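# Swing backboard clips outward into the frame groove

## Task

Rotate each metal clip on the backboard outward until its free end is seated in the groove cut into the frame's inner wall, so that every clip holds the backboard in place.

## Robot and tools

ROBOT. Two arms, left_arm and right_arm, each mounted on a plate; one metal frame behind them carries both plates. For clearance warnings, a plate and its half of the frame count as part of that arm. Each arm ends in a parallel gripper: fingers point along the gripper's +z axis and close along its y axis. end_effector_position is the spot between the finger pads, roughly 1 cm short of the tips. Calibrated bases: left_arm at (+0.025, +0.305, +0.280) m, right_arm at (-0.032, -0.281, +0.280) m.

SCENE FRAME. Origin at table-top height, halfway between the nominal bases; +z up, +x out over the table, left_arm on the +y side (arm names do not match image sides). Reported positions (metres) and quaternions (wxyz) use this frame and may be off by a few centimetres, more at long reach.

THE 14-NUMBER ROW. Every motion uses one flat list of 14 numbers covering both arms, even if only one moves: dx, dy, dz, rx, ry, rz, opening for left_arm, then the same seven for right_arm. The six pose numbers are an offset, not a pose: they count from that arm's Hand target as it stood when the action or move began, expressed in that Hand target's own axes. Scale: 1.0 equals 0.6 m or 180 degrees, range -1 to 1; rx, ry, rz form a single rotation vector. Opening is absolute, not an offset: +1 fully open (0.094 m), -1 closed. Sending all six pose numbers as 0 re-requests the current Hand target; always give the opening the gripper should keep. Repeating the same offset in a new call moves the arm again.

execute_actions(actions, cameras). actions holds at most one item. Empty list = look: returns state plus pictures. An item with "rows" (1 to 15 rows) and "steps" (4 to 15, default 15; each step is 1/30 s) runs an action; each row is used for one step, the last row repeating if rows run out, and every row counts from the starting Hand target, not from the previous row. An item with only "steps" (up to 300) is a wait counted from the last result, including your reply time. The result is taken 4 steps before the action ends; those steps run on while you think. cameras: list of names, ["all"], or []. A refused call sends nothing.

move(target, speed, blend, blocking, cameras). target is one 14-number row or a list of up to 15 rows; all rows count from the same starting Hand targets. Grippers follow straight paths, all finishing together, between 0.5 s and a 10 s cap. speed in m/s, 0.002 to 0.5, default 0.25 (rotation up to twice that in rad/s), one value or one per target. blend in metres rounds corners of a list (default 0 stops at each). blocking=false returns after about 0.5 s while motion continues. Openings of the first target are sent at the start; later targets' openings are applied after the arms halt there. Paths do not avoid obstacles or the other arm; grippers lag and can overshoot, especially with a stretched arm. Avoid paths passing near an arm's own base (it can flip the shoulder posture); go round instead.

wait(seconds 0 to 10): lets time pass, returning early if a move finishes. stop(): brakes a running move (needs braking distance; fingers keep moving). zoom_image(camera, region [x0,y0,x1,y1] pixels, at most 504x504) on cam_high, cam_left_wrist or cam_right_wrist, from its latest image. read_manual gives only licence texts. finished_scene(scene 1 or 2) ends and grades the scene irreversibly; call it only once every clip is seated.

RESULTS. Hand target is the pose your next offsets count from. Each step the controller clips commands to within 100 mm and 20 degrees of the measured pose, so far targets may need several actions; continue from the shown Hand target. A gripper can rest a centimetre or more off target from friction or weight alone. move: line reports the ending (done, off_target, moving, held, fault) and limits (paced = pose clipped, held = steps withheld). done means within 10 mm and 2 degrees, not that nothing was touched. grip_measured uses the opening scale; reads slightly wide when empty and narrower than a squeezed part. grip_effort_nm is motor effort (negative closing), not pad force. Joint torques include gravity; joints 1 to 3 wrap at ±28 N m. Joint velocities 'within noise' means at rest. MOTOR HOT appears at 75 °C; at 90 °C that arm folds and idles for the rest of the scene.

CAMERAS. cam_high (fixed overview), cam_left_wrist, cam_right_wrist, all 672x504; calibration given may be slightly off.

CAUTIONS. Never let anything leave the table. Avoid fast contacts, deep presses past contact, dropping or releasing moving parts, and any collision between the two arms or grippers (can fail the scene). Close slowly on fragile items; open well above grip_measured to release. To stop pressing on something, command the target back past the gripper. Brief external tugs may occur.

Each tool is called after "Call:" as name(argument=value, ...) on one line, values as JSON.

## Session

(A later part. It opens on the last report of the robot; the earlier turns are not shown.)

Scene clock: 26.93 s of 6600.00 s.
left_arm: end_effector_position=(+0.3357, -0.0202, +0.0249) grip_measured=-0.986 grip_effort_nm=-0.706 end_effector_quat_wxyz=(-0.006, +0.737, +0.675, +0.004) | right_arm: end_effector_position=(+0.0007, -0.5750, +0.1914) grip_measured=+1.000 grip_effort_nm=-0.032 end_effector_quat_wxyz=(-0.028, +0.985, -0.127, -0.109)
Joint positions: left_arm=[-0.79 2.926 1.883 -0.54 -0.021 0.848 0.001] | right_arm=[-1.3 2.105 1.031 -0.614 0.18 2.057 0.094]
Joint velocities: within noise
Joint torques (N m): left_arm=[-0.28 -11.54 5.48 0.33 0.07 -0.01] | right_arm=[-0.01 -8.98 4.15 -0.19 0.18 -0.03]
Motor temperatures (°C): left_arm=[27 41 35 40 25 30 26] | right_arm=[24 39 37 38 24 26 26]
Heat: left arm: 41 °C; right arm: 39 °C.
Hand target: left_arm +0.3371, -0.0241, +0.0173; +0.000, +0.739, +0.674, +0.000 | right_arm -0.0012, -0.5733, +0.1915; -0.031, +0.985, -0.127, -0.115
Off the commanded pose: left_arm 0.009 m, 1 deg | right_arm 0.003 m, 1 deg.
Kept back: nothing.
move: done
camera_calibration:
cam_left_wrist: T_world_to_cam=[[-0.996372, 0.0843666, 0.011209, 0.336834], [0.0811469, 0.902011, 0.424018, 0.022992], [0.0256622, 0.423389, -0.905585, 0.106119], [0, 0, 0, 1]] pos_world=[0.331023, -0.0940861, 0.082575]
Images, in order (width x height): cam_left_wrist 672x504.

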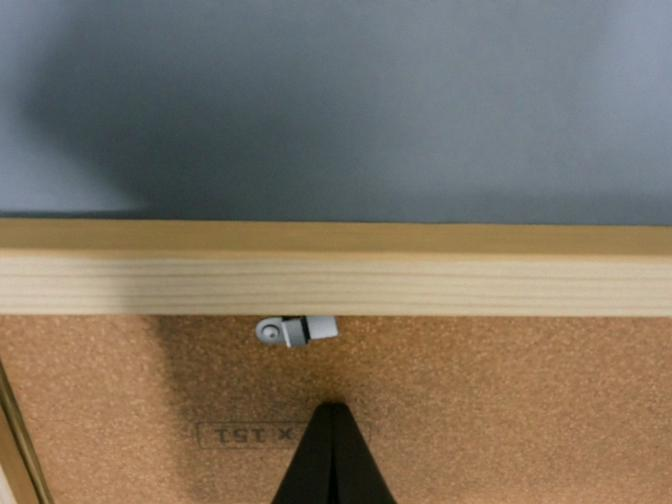

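Call:
move(target=[-0.0317,0.0,0.002,0,0,0,-1,0,0,0,0,0,0,1], cameras=["cam_left_wrist"], speed=0.05)

Call:
zoom_image(camera="cam_left_wrist", region=[200, 220, 452, 472])

Scene clock: 29.20 s of 6600.00 s.
left_arm: end_effector_position=(+0.3423, -0.0386, +0.0252) grip_measured=-0.986 grip_effort_nm=-0.701 end_effector_quat_wxyz=(+0.004, +0.738, +0.675, +0.007) | right_arm: end_effector_position=(+0.0007, -0.5750, +0.1914) grip_measured=+1.000 grip_effort_nm=-0.037 end_effector_quat_wxyz=(-0.028, +0.985, -0.127, -0.109)
Joint positions: left_arm=[-0.809 2.969 1.987 -0.582 -0.028 0.831 0.001] | right_arm=[-1.3 2.105 1.031 -0.614 0.18 2.057 0.094]
Joint velocities: within noise
Joint torques (N m): left_arm=[-1.14 -11.58 5.86 0.22 0.14 -0.12] | right_arm=[0.01 -9.18 4.36 -0.15 0.21 -0.03]
Motor temperatures (°C): left_arm=[27 41 35 40 25 30 26] | right_arm=[24 39 37 38 24 26 26]
Heat: left arm: 41 °C; right arm: 39 °C.
Hand target: left_arm +0.3353, -0.0430, +0.0161; +0.000, +0.739, +0.674, +0.000 | right_arm -0.0012, -0.5733, +0.1915; -0.031, +0.985, -0.127, -0.115
Off the commanded pose: left_arm 0.012 m, 1 deg | right_arm 0.003 m, 1 deg.
Kept back: nothing.
move: off_target (left_arm)
camera_calibration:
cam_left_wrist: T_world_to_cam=[[-0.996191, 0.086786, -0.00846296, 0.345406], [0.0753742, 0.905847, 0.416844, 0.041268], [0.0438424, 0.414619, -0.908939, 0.107508], [0, 0, 0, 1]] pos_world=[0.336266, -0.111934, 0.0834389]
Images, in order (width x height): cam_left_wrist 672x504.

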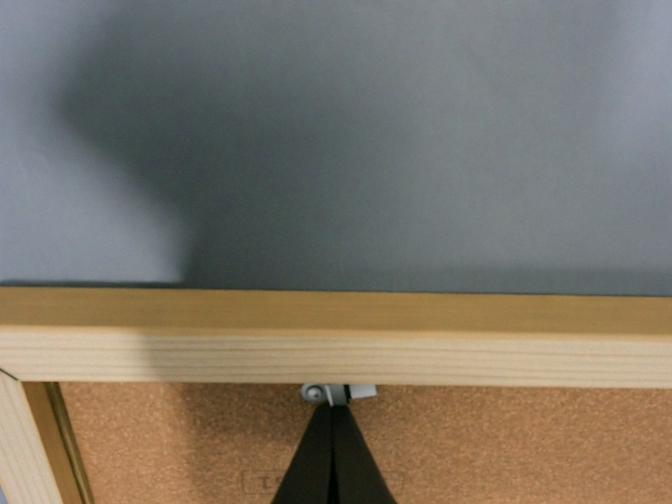

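Scaled by 2.000 from the camera's 672x504 image, which has a finer 960x720 frame.

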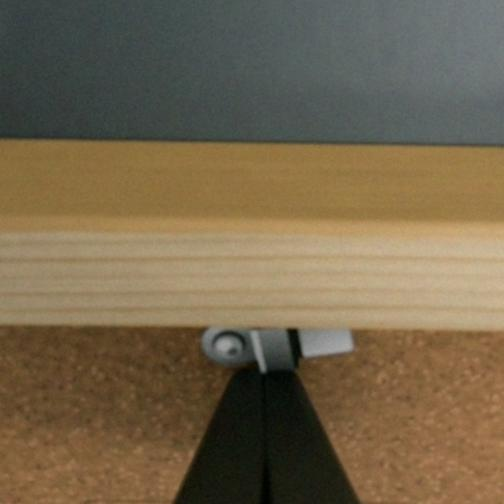

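Call:
move(target=[[0.005,0,-0.035,0,0,0,-1,0,0,0,0,0,0,1],[0.04,-0.0083,-0.035,0,0,0,-1,0,0,0,0,0,0,1],[0.031,-0.0083,-0.002,0,0,0,-1,0,0,0,0,0,0,1],[0.0,-0.0115,0.001,0,0,0,-1,0,0,0,0,0,0,1]], cameras=["cam_left_wrist"], speed=[0.1,0.1,0.1,0.05])

Call:
zoom_image(camera="cam_left_wrist", region=[200, 220, 452, 472])

Scene clock: 31.27 s of 6600.00 s.
left_arm: end_effector_position=(+0.3352, -0.0408, +0.0252) grip_measured=-0.986 grip_effort_nm=-0.706 end_effector_quat_wxyz=(+0.007, +0.739, +0.673, +0.006) | right_arm: end_effector_position=(+0.0007, -0.5750, +0.1914) grip_measured=+1.000 grip_effort_nm=-0.032 end_effector_quat_wxyz=(-0.028, +0.985, -0.127, -0.109)
Joint positions: left_arm=[-0.823 2.953 1.948 -0.553 -0.027 0.821 0.001] | right_arm=[-1.3 2.105 1.031 -0.614 0.18 2.057 0.094]
Joint velocities: within noise
Joint torques (N m): left_arm=[-0.83 -11.44 5.63 0.2 0.13 -0.1] | right_arm=[-0.12 -9.18 4.42 -0.18 0.19 0.02]
Motor temperatures (°C): left_arm=[27 42 35 40 25 30 26] | right_arm=[24 40 37 38 24 26 26]
Heat: left arm: 42 °C; right arm: 40 °C.
Hand target: left_arm +0.3286, -0.0424, +0.0156; +0.000, +0.739, +0.674, +0.000 | right_arm -0.0012, -0.5733, +0.1915; -0.031, +0.985, -0.127, -0.115
Off the commanded pose: left_arm 0.012 m, 1 deg | right_arm 0.003 m, 1 deg.
Kept back: nothing.
move: off_target (left_arm)
camera_calibration:
cam_left_wrist: T_world_to_cam=[[-0.995861, 0.0900791, -0.0120733, 0.33871], [0.0771416, 0.90802, 0.411762, 0.043415], [0.048054, 0.409127, -0.911211, 0.10709], [0, 0, 0, 1]] pos_world=[0.328813, -0.113746, 0.083794]
Images, in order (width x height): cam_left_wrist 672x504.

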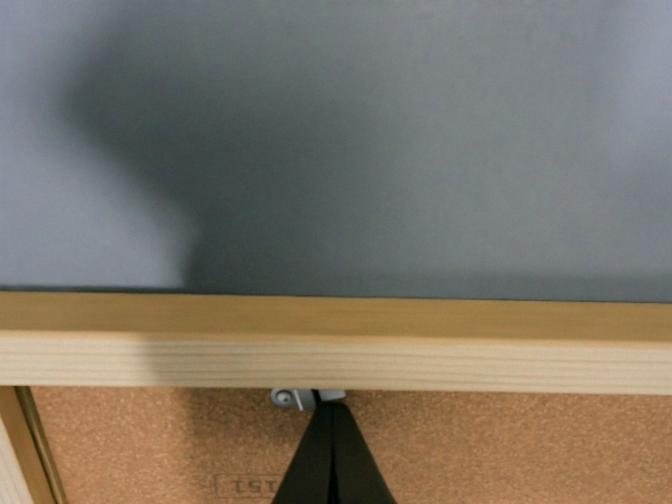

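Scaled by 2.000 from the camera's 672x504 image, which has a finer 960x720 frame.

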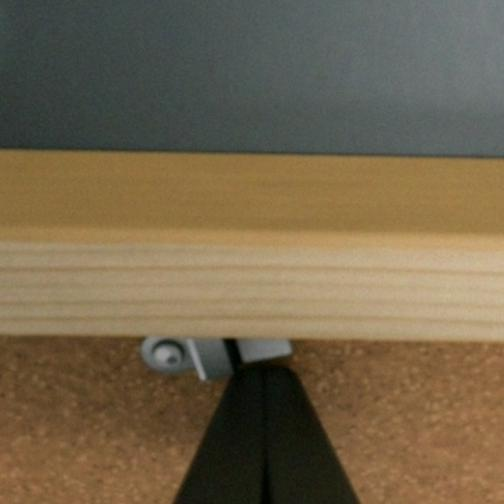

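Call:
move(target=[0.118,0.008,-0.333,0,0,0,-1,0.373,-0.435,-0.1765,-0.0769,0.0429,-0.588,1], cameras=["cam_left_wrist", "cam_high"], speed=0.35)

Scene clock: 36.40 s of 6600.00 s.
left_arm: end_effector_position=(+0.3429, +0.0248, +0.2073) grip_measured=-0.986 grip_effort_nm=-0.706 end_effector_quat_wxyz=(+0.001, +0.738, +0.675, +0.006) | right_arm: end_effector_position=(+0.2991, -0.3862, +0.2548) grip_measured=+1.000 grip_effort_nm=-0.042 end_effector_quat_wxyz=(+0.011, +0.700, +0.714, +0.004)
Joint positions: left_arm=[-0.712 2.356 1.579 -0.791 -0.025 0.928 0.001] | right_arm=[-0.252 1.981 1.184 -0.739 0.01 1.244 0.094]
Joint velocities: within noise
Joint torques (N m): left_arm=[0.14 -14.79 3.7 0.06 0.11 0.01] | right_arm=[0.29 -7.24 7.21 0.02 0 -0.04]
Motor temperatures (°C): left_arm=[27 43 35 40 25 30 26] | right_arm=[24 40 37 37 24 26 26]
Heat: left arm: 43 °C; right arm: 40 °C.
Hand target: left_arm +0.3397, +0.0277, +0.2153; +0.000, +0.739, +0.674, +0.000 | right_arm +0.2995, -0.3850, +0.2506; +0.000, +0.696, +0.718, +0.001
Off the commanded pose: left_arm 0.009 m, 1 deg | right_arm 0.004 m, 1 deg.
Kept back: nothing.
move: done
camera_calibration:
cam_left_wrist: T_world_to_cam=[[-0.996284, 0.0861143, -0.00160159, 0.34069], [0.0775219, 0.904668, 0.419006, -0.0932863], [0.0375314, 0.417325, -0.907982, 0.248631], [0, 0, 0, 1]] pos_world=[0.337325, -0.0487052, 0.265386]
Images, in order (width x height): cam_high 672x504, cam_left_wrist 672x504.

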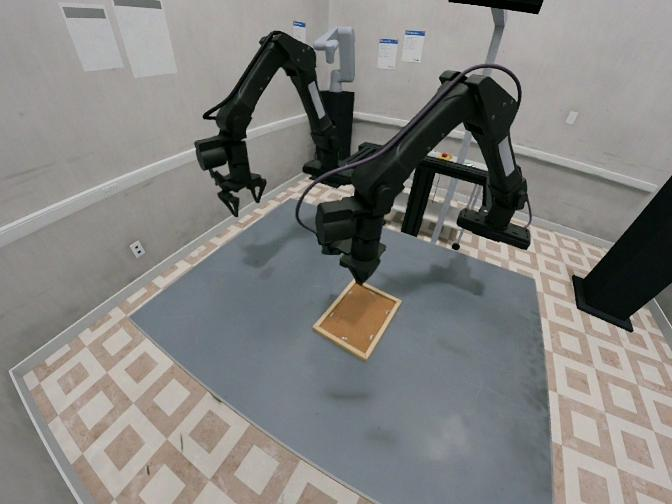

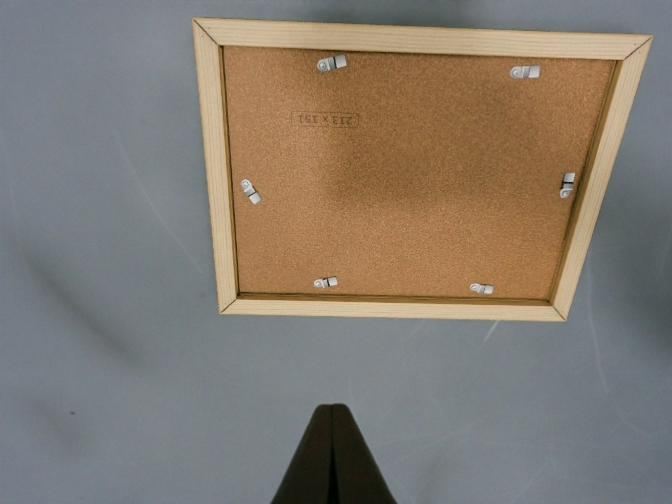

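Call:
move(target=[0,0,0,0,0,0,-1,0.362,-0.121,0.05,0,0,-0.49,1], cameras=[], speed=0.35)

Scene clock: 39.73 s of 6600.00 s.
left_arm: end_effector_position=(+0.3426, +0.0250, +0.2073) grip_measured=-0.986 grip_effort_nm=-0.696 end_effector_quat_wxyz=(+0.000, +0.738, +0.675, +0.006) | right_arm: end_effector_position=(+0.2238, -0.1688, +0.2224) grip_measured=+1.000 grip_effort_nm=-0.037 end_effector_quat_wxyz=(+0.001, +0.006, +1.000, +0.002)
Joint positions: left_arm=[-0.712 2.356 1.579 -0.793 -0.025 0.929 0.001] | right_arm=[0.467 1.877 0.853 -0.54 0.01 0.426 0.094]
Joint velocities: within noise
Joint torques (N m): left_arm=[0.16 -14.8 3.7 0.09 0.11 0.02] | right_arm=[0.4 -8.03 3.44 0.23 0.04 -0.05]
Motor temperatures (°C): left_arm=[27 43 34 39 25 30 26] | right_arm=[24 39 37 37 24 26 26]
Heat: left arm: 43 °C; right arm: 39 °C.
Hand target: left_arm +0.3397, +0.0277, +0.2153; +0.000, +0.739, +0.674, +0.000 | right_arm +0.2203, -0.1702, +0.2207; +0.001, +0.000, +1.000, +0.000
Off the commanded pose: left_arm 0.009 m, 1 deg | right_arm 0.004 m, 1 deg.
Kept back: nothing.
move: done
No camera images: "cameras" was empty.

Call:
move(target=[0,0,0,0,0,0,-1,0.0647,0.26,0.15,0,0,-0.4665,1], speed=0.35)

Scene clock: 42.67 s of 6600.00 s.
left_arm: end_effector_position=(+0.3425, +0.0251, +0.2073) grip_measured=-0.986 grip_effort_nm=-0.706 end_effector_quat_wxyz=(+0.000, +0.738, +0.675, +0.006) | right_arm: end_effector_position=(+0.1814, -0.0154, +0.1375) grip_measured=+1.000 grip_effort_nm=-0.046 end_effector_quat_wxyz=(-0.004, +0.664, -0.748, -0.002)
Joint positions: left_arm=[-0.712 2.356 1.579 -0.793 -0.025 0.929 0.001] | right_arm=[0.944 2.308 1.094 -0.351 0.011 -0.562 0.094]
Joint velocities: within noise
Joint torques (N m): left_arm=[0.13 -14.79 3.7 0.09 0.11 0.02] | right_arm=[0.36 -8.1 5.44 0.13 0.07 -0.08]
Motor temperatures (°C): left_arm=[27 43 34 39 25 30 26] | right_arm=[24 39 37 37 24 26 26]
Heat: left arm: 43 °C; right arm: 39 °C.
Hand target: left_arm +0.3397, +0.0277, +0.2153; +0.000, +0.739, +0.674, +0.000 | right_arm +0.1818, -0.0140, +0.1308; +0.001, -0.669, +0.743, +0.000
Off the commanded pose: left_arm 0.009 m, 1 deg | right_arm 0.007 m, 1 deg.
Kept back: nothing.
move: done
camera_calibration:
cam_left_wrist: T_world_to_cam=[[-0.99625, 0.0865216, -0.0000749621, 0.339973], [0.078487, 0.9041, 0.420051, -0.0940784], [0.0364113, 0.41847, -0.9075, 0.248767], [0, 0, 0, 1]] pos_world=[0.337025, -0.0484602, 0.265299]
cam_right_wrist: T_world_to_cam=[[0.993563, -0.113269, -0.00138747, -0.180702], [-0.101595, -0.896451, 0.43134, -0.0177275], [-0.0501012, -0.428423, -0.902188, 0.212071], [0, 0, 0, 1]] pos_world=[0.188363, 0.0544965, 0.198724]

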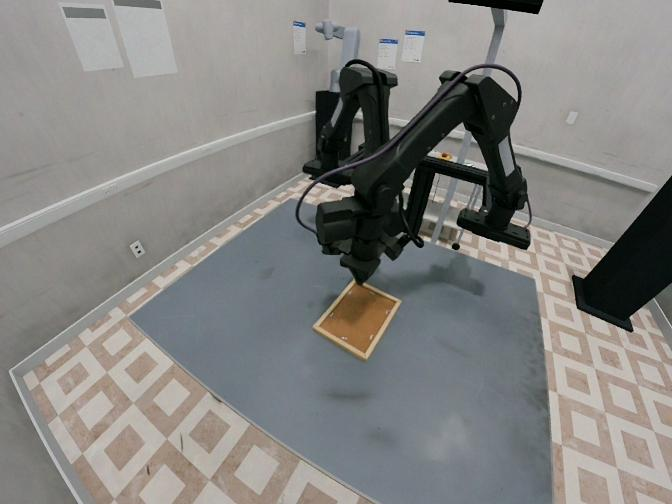

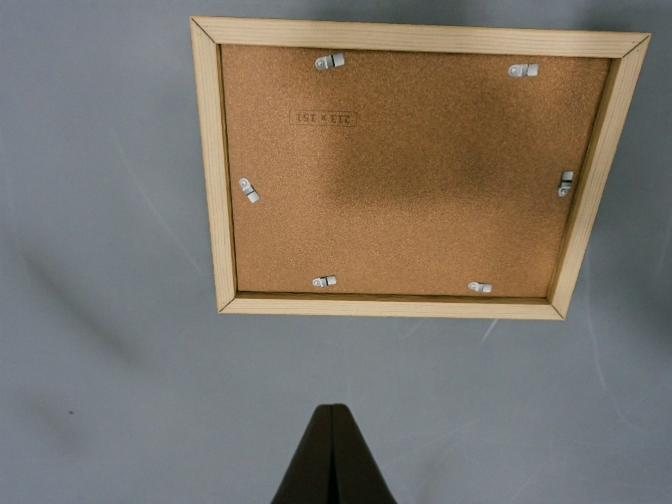

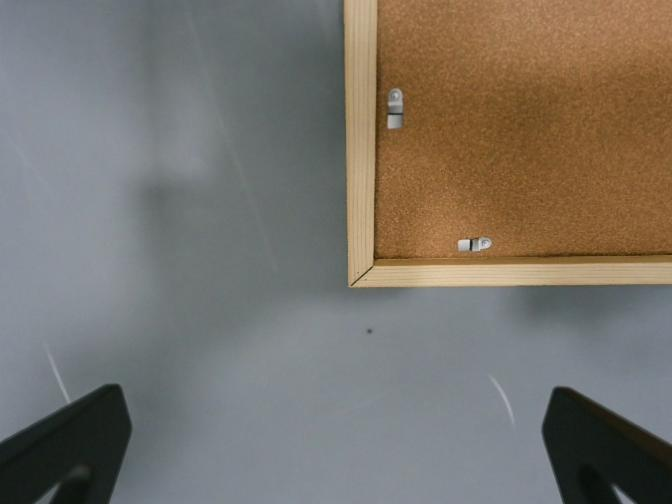

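Call:
move(target=[0,0,0,0,0,0,-1,0.0063,-0.0193,0.14,0,0,0,-0.15], speed=0.2, cameras=["cam_right_wrist"])

Scene clock: 44.10 s of 6600.00 s.
left_arm: end_effector_position=(+0.3425, +0.0251, +0.2073) grip_measured=-0.986 grip_effort_nm=-0.701 end_effector_quat_wxyz=(+0.000, +0.738, +0.675, +0.006) | right_arm: end_effector_position=(+0.1920, -0.0173, +0.0537) grip_measured=-0.148 grip_effort_nm=-0.120 end_effector_quat_wxyz=(-0.002, +0.668, -0.744, -0.002)
Joint positions: left_arm=[-0.712 2.356 1.579 -0.793 -0.025 0.929 0.001] | right_arm=[0.914 2.603 1.193 -0.158 0.011 -0.602 0.04]
Joint velocities: within noise
Joint torques (N m): left_arm=[0.13 -14.8 3.69 0.09 0.11 0.02] | right_arm=[-0.16 -9.31 3.93 0.18 0.05 -0.07]
Motor temperatures (°C): left_arm=[27 43 34 39 25 30 26] | right_arm=[24 39 37 37 24 26 26]
Heat: left arm: 43 °C; right arm: 39 °C.
Hand target: left_arm +0.3397, +0.0276, +0.2153; +0.000, +0.739, +0.674, +0.000 | right_arm +0.1931, -0.0189, +0.0469; +0.001, -0.669, +0.744, +0.000
Off the commanded pose: left_arm 0.009 m, 1 deg | right_arm 0.007 m, 0 deg.
Kept back: nothing.
move: done
camera_calibration:
cam_right_wrist: T_world_to_cam=[[0.994559, -0.104134, -0.00276603, -0.191571], [-0.0926136, -0.896066, 0.434153, 0.0159131], [-0.0476885, -0.431535, -0.900835, 0.135582], [0, 0, 0, 1]] pos_world=[0.198469, 0.0528186, 0.114699]
Images, in order (width x height): cam_right_wrist 672x504.

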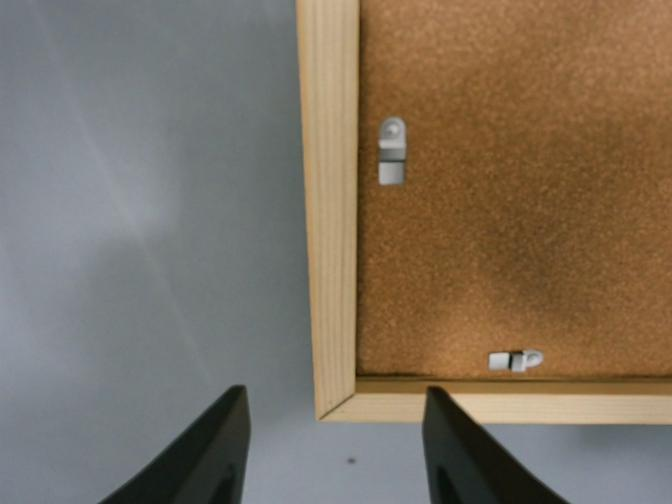

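Call:
move(target=[0,0,0,0,0,0,-1,0,0,0.045,0,0,0,-0.15], speed=0.1, cameras=["cam_right_wrist"])

Scene clock: 45.47 s of 6600.00 s.
left_arm: end_effector_position=(+0.3425, +0.0251, +0.2073) grip_measured=-0.986 grip_effort_nm=-0.701 end_effector_quat_wxyz=(+0.000, +0.738, +0.675, +0.006) | right_arm: end_effector_position=(+0.1930, -0.0157, +0.0282) grip_measured=-0.148 grip_effort_nm=-0.129 end_effector_quat_wxyz=(-0.004, +0.668, -0.744, -0.002)
Joint positions: left_arm=[-0.712 2.356 1.579 -0.793 -0.025 0.929 0.001] | right_arm=[0.914 2.695 1.24 -0.109 0.011 -0.603 0.04]
Joint velocities: within noise
Joint torques (N m): left_arm=[0.14 -14.78 3.69 0.08 0.11 0.02] | right_arm=[-0.36 -9.22 3.79 0.24 0.03 -0.07]
Motor temperatures (°C): left_arm=[27 43 34 39 25 30 26] | right_arm=[24 39 37 37 24 26 26]
Heat: left arm: 43 °C; right arm: 39 °C.
Hand target: left_arm +0.3397, +0.0276, +0.2153; +0.000, +0.739, +0.674, +0.000 | right_arm +0.1930, -0.0190, +0.0197; +0.001, -0.669, +0.744, +0.000
Off the commanded pose: left_arm 0.009 m, 1 deg | right_arm 0.009 m, 0 deg.
Kept back: nothing.
move: done
camera_calibration:
cam_right_wrist: T_world_to_cam=[[0.994716, -0.102663, -0.000580575, -0.192499], [-0.0923723, -0.897452, 0.431333, 0.0285556], [-0.0448027, -0.429, -0.902193, 0.112913], [0, 0, 0, 1]] pos_world=[0.199179, 0.0543045, 0.0894406]
Images, in order (width x height): cam_right_wrist 672x504.

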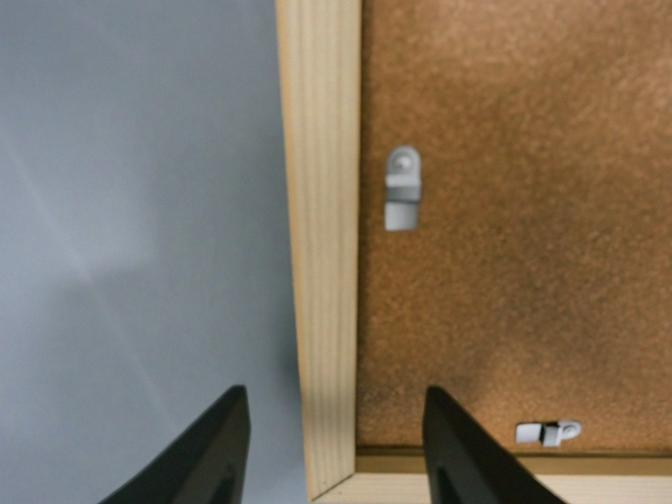

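Call:
move(target=[[0,0,0,0,0,0,-1,0,0,0.01,0,0,0,-0.15],[0,0,0,0,0,0,-1,0,0,0.01,0,0,0,-0.6],[0,0,0,0,0,0,-1,0,0,0.01,0,0,0,-0.85]], speed=0.1, cameras=["cam_right_wrist", "cam_left_wrist"])

Scene clock: 48.10 s of 6600.00 s.
left_arm: end_effector_position=(+0.3425, +0.0252, +0.2073) grip_measured=-0.986 grip_effort_nm=-0.706 end_effector_quat_wxyz=(+0.000, +0.738, +0.675, +0.006) | right_arm: end_effector_position=(+0.1932, -0.0148, +0.0234) grip_measured=-0.807 grip_effort_nm=-1.067 end_effector_quat_wxyz=(-0.005, +0.669, -0.743, -0.003)
Joint positions: left_arm=[-0.712 2.356 1.579 -0.793 -0.025 0.929 0.001] | right_arm=[0.914 2.713 1.251 -0.1 0.009 -0.605 0.009]
Joint velocities: within noise
Joint torques (N m): left_arm=[0.14 -14.78 3.7 0.09 0.11 0.02] | right_arm=[-0.2 -8.99 3.67 0.21 0.08 -0.06]
Motor temperatures (°C): left_arm=[27 43 34 39 25 30 26] | right_arm=[24 39 37 37 24 26 26]
Heat: left arm: 43 °C; right arm: 39 °C.
Hand target: left_arm +0.3397, +0.0277, +0.2153; +0.000, +0.739, +0.674, +0.000 | right_arm +0.1931, -0.0189, +0.0138; +0.001, -0.669, +0.744, +0.000
Off the commanded pose: left_arm 0.009 m, 1 deg | right_arm 0.011 m, 1 deg.
Kept back: nothing.
move: off_target (right_arm)
camera_calibration:
cam_left_wrist: T_world_to_cam=[[-0.99625, 0.0865268, 0.000229783, 0.339834], [0.0786109, 0.903992, 0.420259, -0.0942131], [0.036156, 0.418701, -0.907404, 0.248804], [0, 0, 0, 1]] pos_world=[0.33697, -0.0484116, 0.265282]
cam_right_wrist: T_world_to_cam=[[0.994909, -0.10077, -0.00103648, -0.192662], [-0.0905863, -0.898779, 0.428941, 0.0312021], [-0.0441558, -0.426663, -0.903332, 0.108855], [0, 0, 0, 1]] pos_world=[0.199314, 0.0550737, 0.0847486]
Images, in order (width x height): cam_left_wrist 672x504, cam_right_wrist 672x504.

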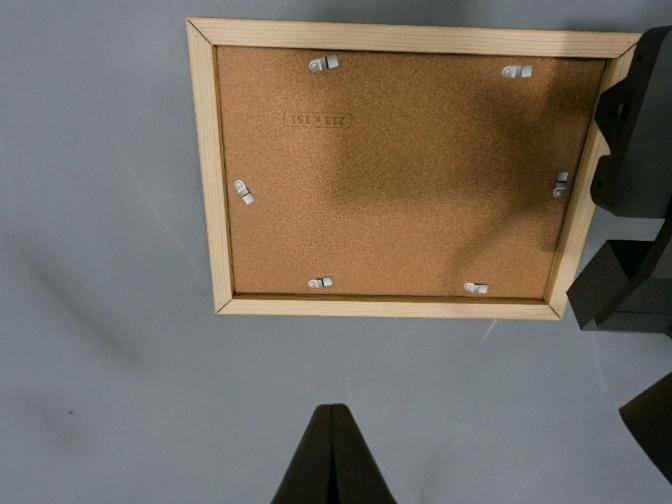

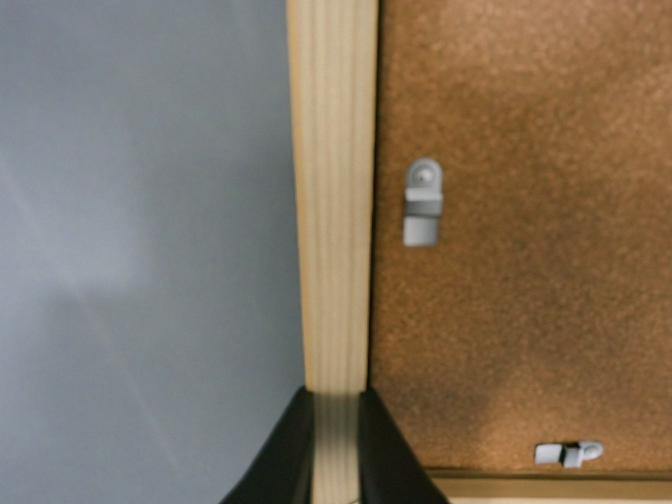

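Call:
move(target=[[-0.0957,0,0.275,0,0,0,-1,0,0,0,0,0,0,-0.85],[-0.0957,0,0.33,0,0,0,-1,0,0,0,0,0,0,-0.85]], cameras=["cam_left_wrist"], speed=[0.25,0.1])

Call:
zoom_image(camera="cam_left_wrist", region=[200, 220, 452, 472])

Scene clock: 50.10 s of 6600.00 s.
left_arm: end_effector_position=(+0.3363, -0.0271, +0.0250) grip_measured=-0.986 grip_effort_nm=-0.706 end_effector_quat_wxyz=(+0.000, +0.741, +0.672, +0.005) | right_arm: end_effector_position=(+0.1932, -0.0148, +0.0234) grip_measured=-0.807 grip_effort_nm=-1.072 end_effector_quat_wxyz=(-0.005, +0.669, -0.743, -0.003)
Joint positions: left_arm=[-0.8 2.934 1.902 -0.54 -0.024 0.847 0.001] | right_arm=[0.914 2.713 1.251 -0.1 0.009 -0.605 0.009]
Joint velocities: within noise
Joint torques (N m): left_arm=[-0.4 -11.69 5.46 0.26 0.07 -0.1] | right_arm=[-0.32 -9.02 3.79 0.21 0.08 -0.1]
Motor temperatures (°C): left_arm=[27 43 34 39 25 30 26] | right_arm=[24 39 37 37 24 26 26]
Heat: left arm: 43 °C; right arm: 39 °C.
Hand target: left_arm +0.3345, -0.0295, +0.0173; +0.000, +0.739, +0.674, +0.000 | right_arm +0.1931, -0.0189, +0.0138; +0.001, -0.669, +0.744, +0.000
Off the commanded pose: left_arm 0.008 m, 1 deg | right_arm 0.010 m, 1 deg.
Kept back: nothing.
move: done
camera_calibration:
cam_left_wrist: T_world_to_cam=[[-0.995594, 0.0937631, 0.000751162, 0.338207], [0.085454, 0.904011, 0.418883, 0.0279267], [0.0385967, 0.417101, -0.90804, 0.104579], [0, 0, 0, 1]] pos_world=[0.330294, -0.100577, 0.0830096]
Images, in order (width x height): cam_left_wrist 672x504.

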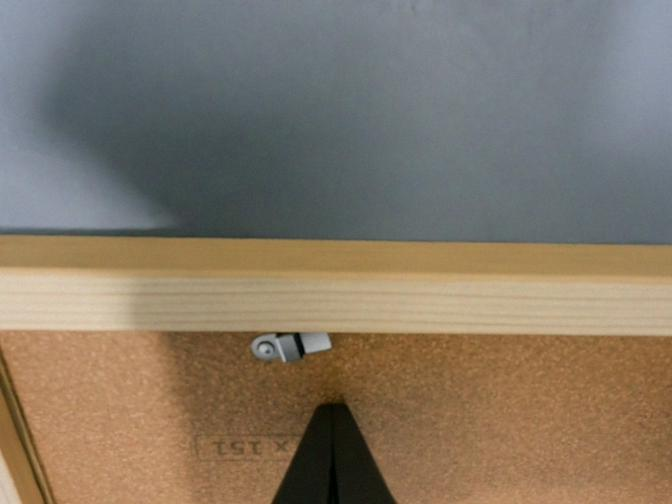

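Scaled by 2.000 from the camera's 672x504 image, which has a finer 960x720 frame.

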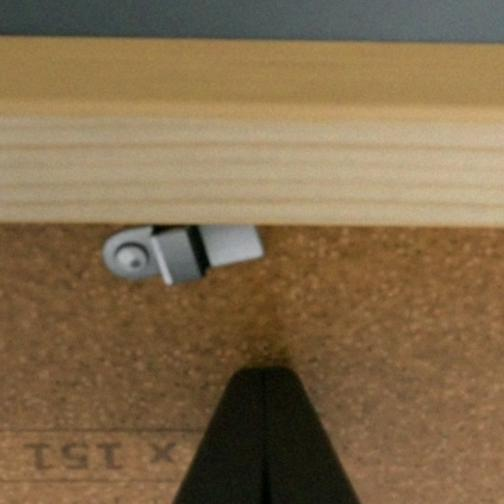

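Call:
move(target=[-0.0328,-0.001,0.003,0,0,0,-1,0,0,0,0,0,0,-0.85], cameras=["cam_left_wrist"], speed=0.05)

Call:
zoom_image(camera="cam_left_wrist", region=[200, 220, 452, 472])

Scene clock: 51.10 s of 6600.00 s.
left_arm: end_effector_position=(+0.3401, -0.0419, +0.0253) grip_measured=-0.986 grip_effort_nm=-0.701 end_effector_quat_wxyz=(+0.001, +0.737, +0.676, +0.010) | right_arm: end_effector_position=(+0.1932, -0.0148, +0.0234) grip_measured=-0.807 grip_effort_nm=-1.072 end_effector_quat_wxyz=(-0.005, +0.669, -0.743, -0.003)
Joint positions: left_arm=[-0.82 2.978 2.008 -0.6 -0.034 0.817 0.001] | right_arm=[0.914 2.713 1.251 -0.101 0.009 -0.605 0.009]
Joint velocities: within noise
Joint torques (N m): left_arm=[-1.43 -11.55 5.81 0.27 0.19 -0.1] | right_arm=[-0.34 -8.92 3.66 0.22 0.07 -0.06]
Motor temperatures (°C): left_arm=[27 43 34 39 25 30 26] | right_arm=[24 38 36 37 24 26 26]
Heat: left arm: 43 °C; right arm: 38 °C.
Hand target: left_arm +0.3321, -0.0490, +0.0155; +0.000, +0.739, +0.674, +0.000 | right_arm +0.1931, -0.0189, +0.0138; +0.001, -0.669, +0.744, +0.000
Off the commanded pose: left_arm 0.015 m, 1 deg | right_arm 0.010 m, 1 deg.
Kept back: nothing.
move: off_target (left_arm)
camera_calibration:
cam_left_wrist: T_world_to_cam=[[-0.996539, 0.0827279, -0.0081419, 0.343499], [0.0714787, 0.902774, 0.424134, 0.0453943], [0.042438, 0.422084, -0.905563, 0.109746], [0, 0, 0, 1]] pos_world=[0.334408, -0.11572, 0.0829251]
Images, in order (width x height): cam_left_wrist 672x504.

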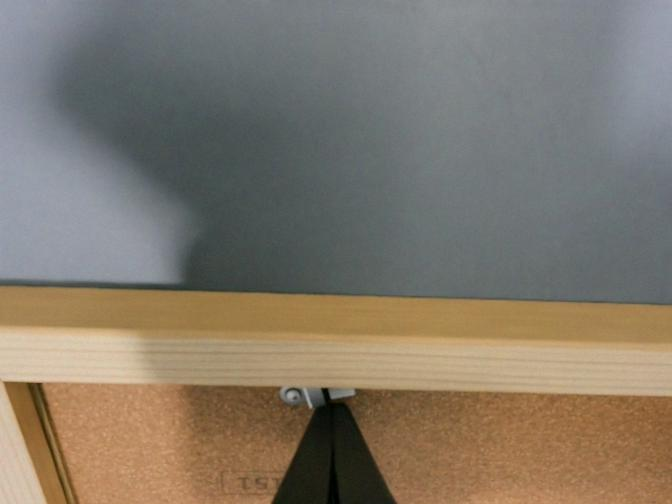

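Scaled by 2.000 from the camera's 672x504 image, which has a finer 960x720 frame.

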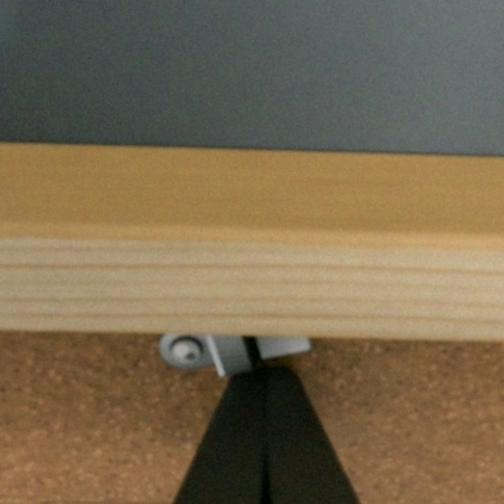

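Call:
move(target=[-0.02,-0.006,0.0,0,0,0,-1,0,0,0,0,0,0,-0.85], cameras=["cam_left_wrist"], speed=0.05)

Call:
zoom_image(camera="cam_left_wrist", region=[200, 220, 452, 472])

Scene clock: 52.10 s of 6600.00 s.
left_arm: end_effector_position=(+0.3355, -0.0516, +0.0255) grip_measured=-0.986 grip_effort_nm=-0.701 end_effector_quat_wxyz=(-0.002, +0.737, +0.676, +0.015) | right_arm: end_effector_position=(+0.1929, -0.0152, +0.0234) grip_measured=-0.807 grip_effort_nm=-1.072 end_effector_quat_wxyz=(-0.004, +0.669, -0.743, -0.003)
Joint positions: left_arm=[-0.845 2.999 2.059 -0.637 -0.044 0.793 0.001] | right_arm=[0.914 2.713 1.251 -0.103 0.009 -0.605 0.009]
Joint velocities: within noise
Joint torques (N m): left_arm=[-1.32 -11.67 6.02 0.31 0.32 -0.09] | right_arm=[-0.34 -8.98 3.78 0.23 0.09 -0.05]
Motor temperatures (°C): left_arm=[27 43 34 39 25 30 26] | right_arm=[24 38 36 37 24 26 26]
Heat: left arm: 43 °C; right arm: 38 °C.
Hand target: left_arm +0.3275, -0.0607, +0.0155; +0.000, +0.739, +0.674, +0.000 | right_arm +0.1931, -0.0189, +0.0138; +0.001, -0.669, +0.744, +0.000
Off the commanded pose: left_arm 0.016 m, 2 deg | right_arm 0.010 m, 1 deg.
Kept back: nothing.
move: off_target (left_arm)
camera_calibration:
cam_left_wrist: T_world_to_cam=[[-0.996397, 0.0840882, -0.0110859, 0.339837], [0.0709359, 0.897841, 0.434568, 0.0540481], [0.0464954, 0.432215, -0.900571, 0.11326], [0, 0, 0, 1]] pos_world=[0.329513, -0.126056, 0.0822787]
Images, in order (width x height): cam_left_wrist 672x504.

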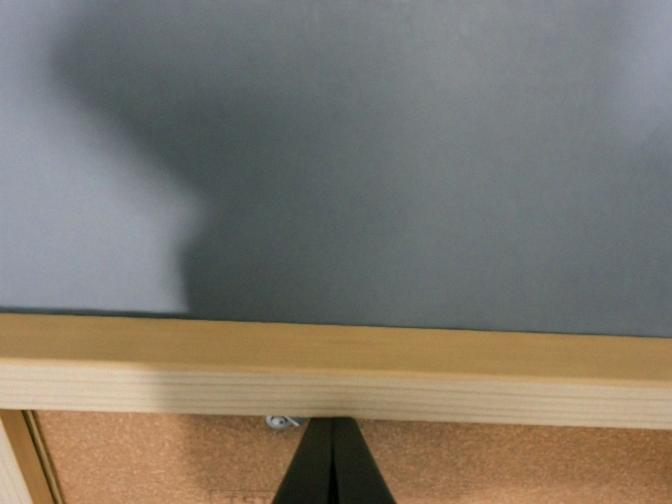

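Scaled by 2.000 from the camera's 672x504 image, which has a finer 960x720 frame.

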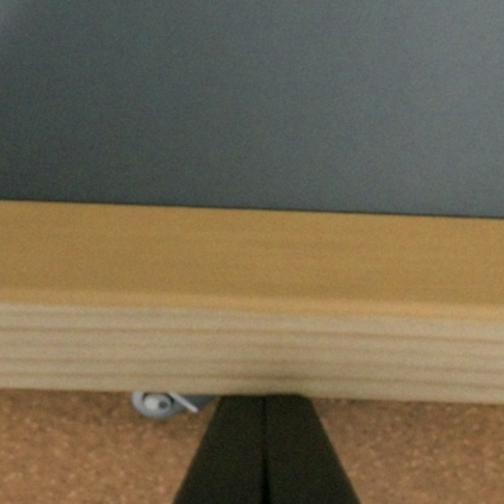

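Call:
move(target=[0.008,0.0297,0.0,0,0,0,-1,0,0,0,0,0,0,-0.85], cameras=["cam_left_wrist"], speed=0.05)

Call:
zoom_image(camera="cam_left_wrist", region=[200, 220, 452, 472])

Scene clock: 53.17 s of 6600.00 s.
left_arm: end_effector_position=(+0.3374, -0.0514, +0.0256) grip_measured=-0.986 grip_effort_nm=-0.706 end_effector_quat_wxyz=(-0.018, +0.739, +0.673, +0.004) | right_arm: end_effector_position=(+0.1931, -0.0154, +0.0234) grip_measured=-0.807 grip_effort_nm=-1.067 end_effector_quat_wxyz=(-0.004, +0.669, -0.743, -0.002)
Joint positions: left_arm=[-0.832 3.037 2.147 -0.719 -0.021 0.81 0.001] | right_arm=[0.914 2.713 1.251 -0.103 0.011 -0.605 0.009]
Joint velocities: within noise
Joint torques (N m): left_arm=[0.32 -11.59 6.46 0.53 0.06 0.01] | right_arm=[-0.34 -9.05 3.79 0.27 0.07 -0.09]
Motor temperatures (°C): left_arm=[27 43 34 39 25 30 26] | right_arm=[24 38 36 37 24 26 26]
Heat: left arm: 43 °C; right arm: 38 °C.
Hand target: left_arm +0.3455, -0.0575, +0.0155; +0.000, +0.739, +0.674, +0.000 | right_arm +0.1931, -0.0189, +0.0138; +0.001, -0.669, +0.744, +0.000
Off the commanded pose: left_arm 0.014 m, 2 deg | right_arm 0.010 m, 0 deg.
Kept back: nothing.
move: off_target (left_arm)
camera_calibration:
cam_left_wrist: T_world_to_cam=[[-0.995619, 0.0888967, 0.0289745, 0.34068], [0.0925678, 0.893538, 0.439342, 0.0460364], [0.0131662, 0.440099, -0.897853, 0.124807], [0, 0, 0, 1]] pos_world=[0.333282, -0.126348, 0.0819615]
Images, in order (width x height): cam_left_wrist 672x504.

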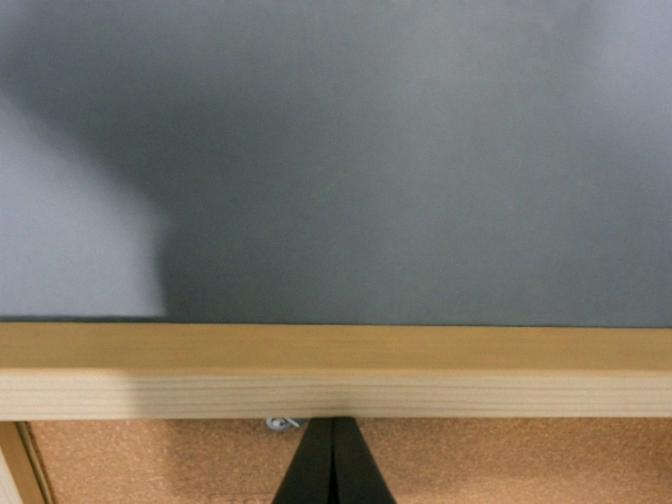

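Scaled by 2.000 from the camera's 672x504 image, which has a finer 960x720 frame.

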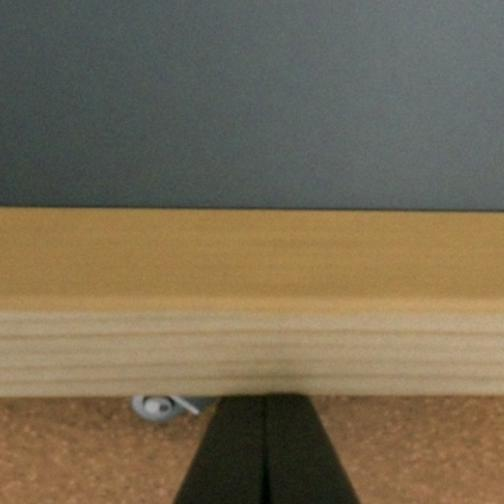

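Call:
move(target=[0.0,0.02,0.0,0,0,0,-1,0,0,0,0,0,0,-0.85], cameras=["cam_left_wrist"], speed=0.05)

Call:
zoom_image(camera="cam_left_wrist", region=[200, 220, 452, 472])

Scene clock: 54.10 s of 6600.00 s.
left_arm: end_effector_position=(+0.3420, -0.0509, +0.0258) grip_measured=-0.986 grip_effort_nm=-0.706 end_effector_quat_wxyz=(-0.030, +0.740, +0.672, -0.003) | right_arm: end_effector_position=(+0.1951, -0.0170, +0.0234) grip_measured=-0.807 grip_effort_nm=-1.072 end_effector_quat_wxyz=(-0.005, +0.668, -0.744, +0.003)
Joint positions: left_arm=[-0.82 3.076 2.236 -0.792 -0.008 0.828 0.001] | right_arm=[0.911 2.713 1.251 -0.102 0.02 -0.605 0.009]
Joint velocities: within noise
Joint torques (N m): left_arm=[0.65 -11.88 6.82 0.65 -0.08 0] | right_arm=[0.02 -8.94 3.96 0.25 -0.05 -0.06]
Motor temperatures (°C): left_arm=[27 43 34 39 25 30 26] | right_arm=[24 38 36 37 24 26 26]
Heat: left arm: 43 °C; right arm: 38 °C.
Hand target: left_arm +0.3576, -0.0586, +0.0155; +0.000, +0.739, +0.674, +0.000 | right_arm +0.1931, -0.0189, +0.0138; +0.001, -0.669, +0.744, +0.000
Off the commanded pose: left_arm 0.020 m, 3 deg | right_arm 0.010 m, 1 deg.
Kept back: nothing.
move: off_target (left_arm)
camera_calibration:
cam_left_wrist: T_world_to_cam=[[-0.994183, 0.0928001, 0.0546711, 0.344183], [0.107451, 0.889533, 0.444056, 0.0396501], [-0.00742334, 0.447347, -0.89433, 0.132007], [0, 0, 0, 1]] pos_world=[0.3389, -0.126263, 0.0816338]
Images, in order (width x height): cam_left_wrist 672x504.

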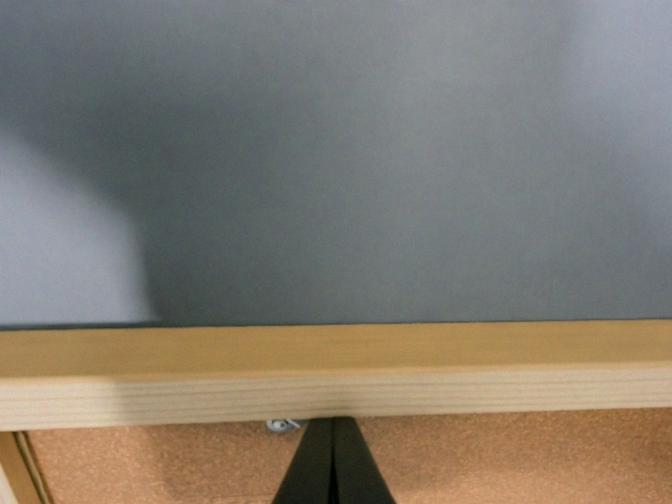

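Scaled by 2.000 from the camera's 672x504 image, which has a finer 960x720 frame.

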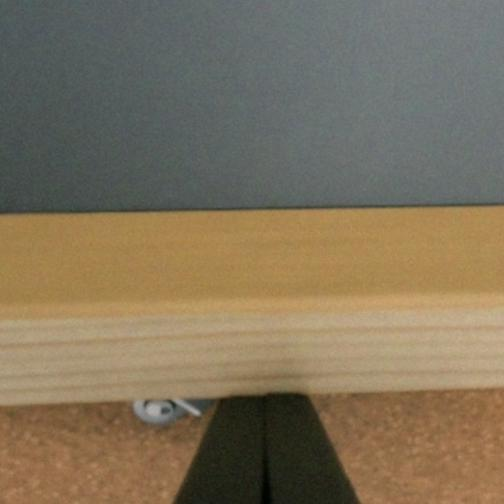

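Call:
move(target=[[0.005,-0.02,-0.03,0,0,0,-1,0,0,0,0,0,0,-0.85],[0.1,-0.02,-0.08,0,0,0,-1,0,0,0,0,0,0,-0.85]], cameras=["cam_left_wrist"], speed=[0.1,0.2])

Call:
zoom_image(camera="cam_left_wrist", region=[200, 50, 452, 302])

Scene clock: 55.57 s of 6600.00 s.
left_arm: end_effector_position=(+0.3491, +0.0077, +0.0550) grip_measured=-0.986 grip_effort_nm=-0.701 end_effector_quat_wxyz=(-0.012, +0.735, +0.678, +0.001) | right_arm: end_effector_position=(+0.1951, -0.0170, +0.0234) grip_measured=-0.807 grip_effort_nm=-1.062 end_effector_quat_wxyz=(-0.005, +0.668, -0.744, +0.003)
Joint positions: left_arm=[-0.724 2.811 1.773 -0.557 -0.018 0.906 0.001] | right_arm=[0.911 2.713 1.251 -0.102 0.02 -0.605 0.009]
Joint velocities: left_arm=[-0.007 -0.002 -0.012 0.022 -0.022 -0.154 -0.001] | right_arm=[within noise]
Joint torques (N m): left_arm=[-0.57 -16.02 2.71 0.25 0.02 0.01] | right_arm=[-0.03 -8.95 3.78 0.25 -0.05 -0.03]
Motor temperatures (°C): left_arm=[27 44 34 39 25 30 26] | right_arm=[24 38 36 37 24 25 26]
Heat: left arm: 44 °C; right arm: 38 °C.
Hand target: left_arm +0.3511, +0.0023, +0.0636; +0.000, +0.739, +0.674, +0.000 | right_arm +0.1931, -0.0189, +0.0138; +0.001, -0.669, +0.744, +0.000
Off the commanded pose: left_arm 0.010 m, 2 deg | right_arm 0.010 m, 1 deg.
Kept back: nothing.
move: done
camera_calibration:
cam_left_wrist: T_world_to_cam=[[-0.996814, 0.0763803, 0.0229666, 0.346969], [0.0788485, 0.900328, 0.428011, -0.0154147], [0.0120142, 0.428458, -0.903482, 0.125811], [0, 0, 0, 1]] pos_world=[0.345568, -0.0665283, 0.112297]
Images, in order (width x height): cam_left_wrist 672x504.

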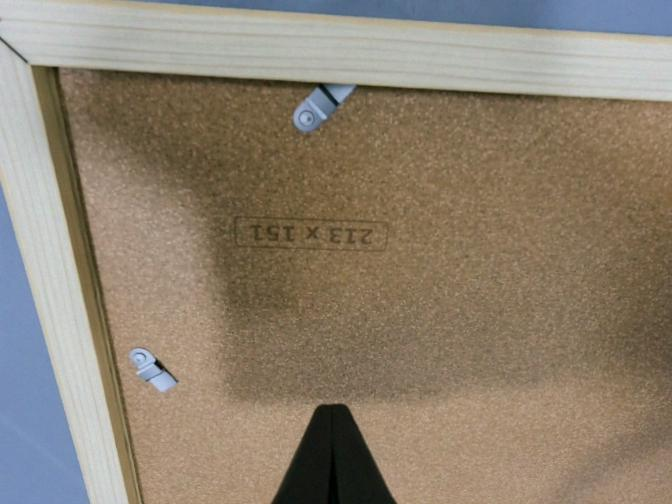

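Scaled by 2.000 from the camera's 672x504 image, which has a finer 960x720 frame.

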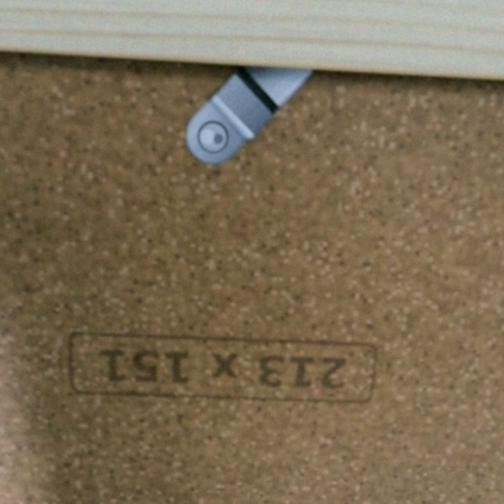

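Call:
move(target=[[-0.0932,-0.027,0.02,0,0,0,-1,0,0,0,0,0,0,-0.85],[-0.0932,-0.027,0.0772,0,0,0,-1,0,0,0,0,0,0,-0.85]], cameras=["cam_left_wrist"], speed=[0.2,0.1])

Call:
zoom_image(camera="cam_left_wrist", region=[200, 220, 452, 472])

Scene clock: 57.17 s of 6600.00 s.
left_arm: end_effector_position=(+0.3355, -0.0608, +0.0320) grip_measured=-0.986 grip_effort_nm=-0.701 end_effector_quat_wxyz=(+0.017, +0.742, +0.670, -0.001) | right_arm: end_effector_position=(+0.1951, -0.0170, +0.0234) grip_measured=-0.807 grip_effort_nm=-1.072 end_effector_quat_wxyz=(-0.005, +0.668, -0.744, +0.003)
Joint positions: left_arm=[-0.846 2.969 2.021 -0.591 -0.013 0.808 0.001] | right_arm=[0.911 2.713 1.251 -0.102 0.02 -0.605 0.009]
Joint velocities: within noise
Joint torques (N m): left_arm=[0.02 -11.07 5.19 0.18 -0.02 -0.11] | right_arm=[-0.23 -8.92 3.79 0.25 -0.04 -0.06]
Motor temperatures (°C): left_arm=[27 44 34 39 25 30 26] | right_arm=[24 38 36 36 24 25 26]
Heat: left arm: 44 °C; right arm: 38 °C.
Hand target: left_arm +0.3299, -0.0519, +0.0172; +0.000, +0.739, +0.674, +0.000 | right_arm +0.1931, -0.0189, +0.0138; +0.001, -0.669, +0.744, +0.000
Off the commanded pose: left_arm 0.018 m, 2 deg | right_arm 0.010 m, 1 deg.
Kept back: nothing.
move: off_target (left_arm)
camera_calibration:
cam_left_wrist: T_world_to_cam=[[-0.994955, 0.0989107, -0.0167906, 0.341263], [0.0845487, 0.916757, 0.390395, 0.0574393], [0.0540071, 0.387006, -0.920494, 0.118485], [0, 0, 0, 1]] pos_world=[0.328286, -0.132267, 0.0923703]
Images, in order (width x height): cam_left_wrist 672x504.

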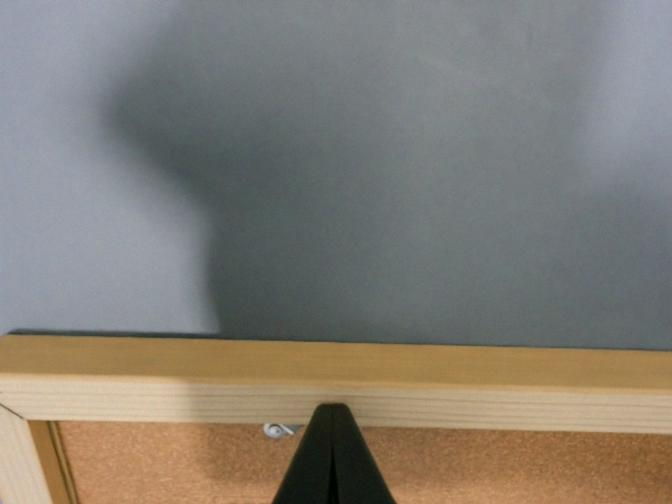

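Scaled by 2.000 from the camera's 672x504 image, which has a finer 960x720 frame.

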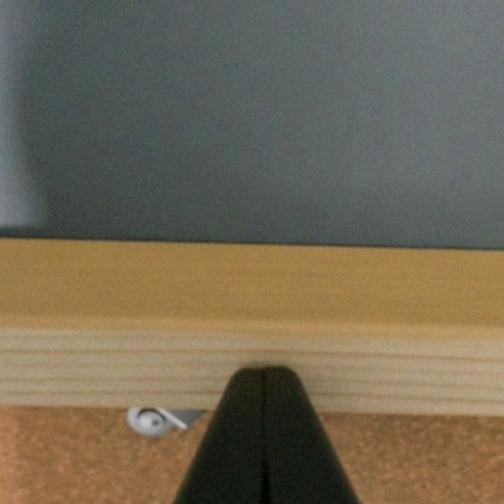

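Call:
move(target=[[0.03,-0.002,-0.04,0,0,0,-1,0,0,0,0,0,0,-0.85],[0.012,-0.002,-0.03,0,0,0,-1,0,0,0,0,0,0,-0.85],[0.012,-0.002,0,0,0,0,-1,0,0,0,0,0,0,-0.85]], cameras=["cam_left_wrist"], speed=[0.1,0.1,0.1])

Call:
zoom_image(camera="cam_left_wrist", region=[200, 220, 452, 472])

Scene clock: 58.43 s of 6600.00 s.
left_arm: end_effector_position=(+0.3324, -0.0445, +0.0252) grip_measured=-0.986 grip_effort_nm=-0.706 end_effector_quat_wxyz=(+0.004, +0.739, +0.674, +0.001) | right_arm: end_effector_position=(+0.1951, -0.0170, +0.0234) grip_measured=-0.807 grip_effort_nm=-1.062 end_effector_quat_wxyz=(-0.005, +0.668, -0.744, +0.003)
Joint positions: left_arm=[-0.829 2.961 1.968 -0.571 -0.015 0.813 0.001] | right_arm=[0.911 2.713 1.251 -0.102 0.02 -0.605 0.009]
Joint velocities: within noise
Joint torques (N m): left_arm=[-0.58 -11.95 5.45 0.22 -0.01 -0.08] | right_arm=[-0.17 -8.98 3.88 0.23 -0.01 -0.05]
Motor temperatures (°C): left_arm=[27 44 34 39 25 30 26] | right_arm=[24 38 36 36 24 25 26]
Heat: left arm: 44 °C; right arm: 38 °C.
Hand target: left_arm +0.3293, -0.0447, +0.0172; +0.000, +0.739, +0.674, +0.000 | right_arm +0.1931, -0.0189, +0.0138; +0.001, -0.669, +0.744, +0.000
Off the commanded pose: left_arm 0.009 m, 0 deg | right_arm 0.010 m, 1 deg.
Kept back: nothing.
move: done
camera_calibration:
cam_left_wrist: T_world_to_cam=[[-0.996121, 0.0879953, 0.000443351, 0.335932], [0.0805323, 0.909585, 0.407639, 0.046048], [0.035467, 0.406093, -0.913143, 0.112941], [0, 0, 0, 1]] pos_world=[0.326915, -0.11731, 0.0842118]
Images, in order (width x height): cam_left_wrist 672x504.

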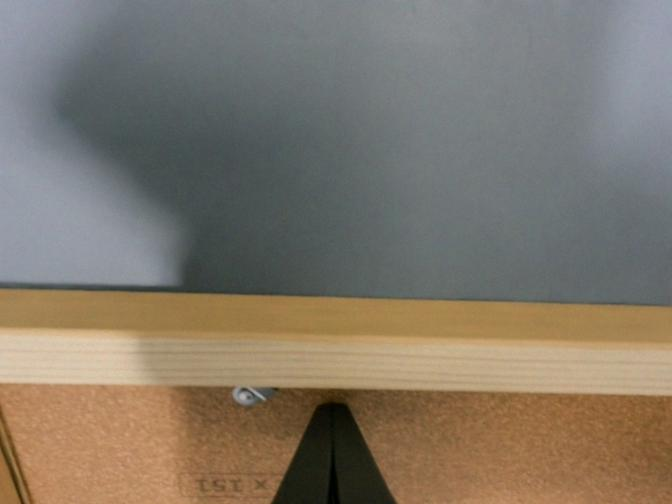

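Scaled by 2.000 from the camera's 672x504 image, which has a finer 960x720 frame.

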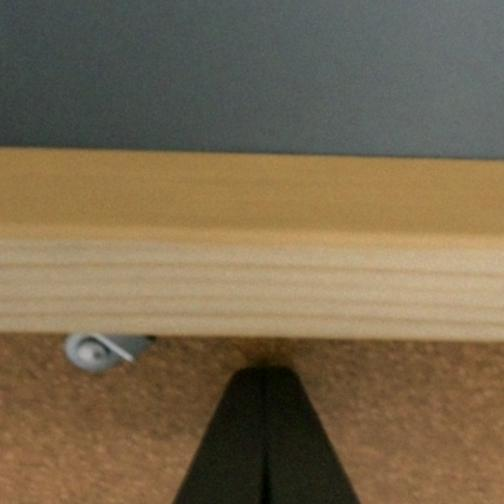

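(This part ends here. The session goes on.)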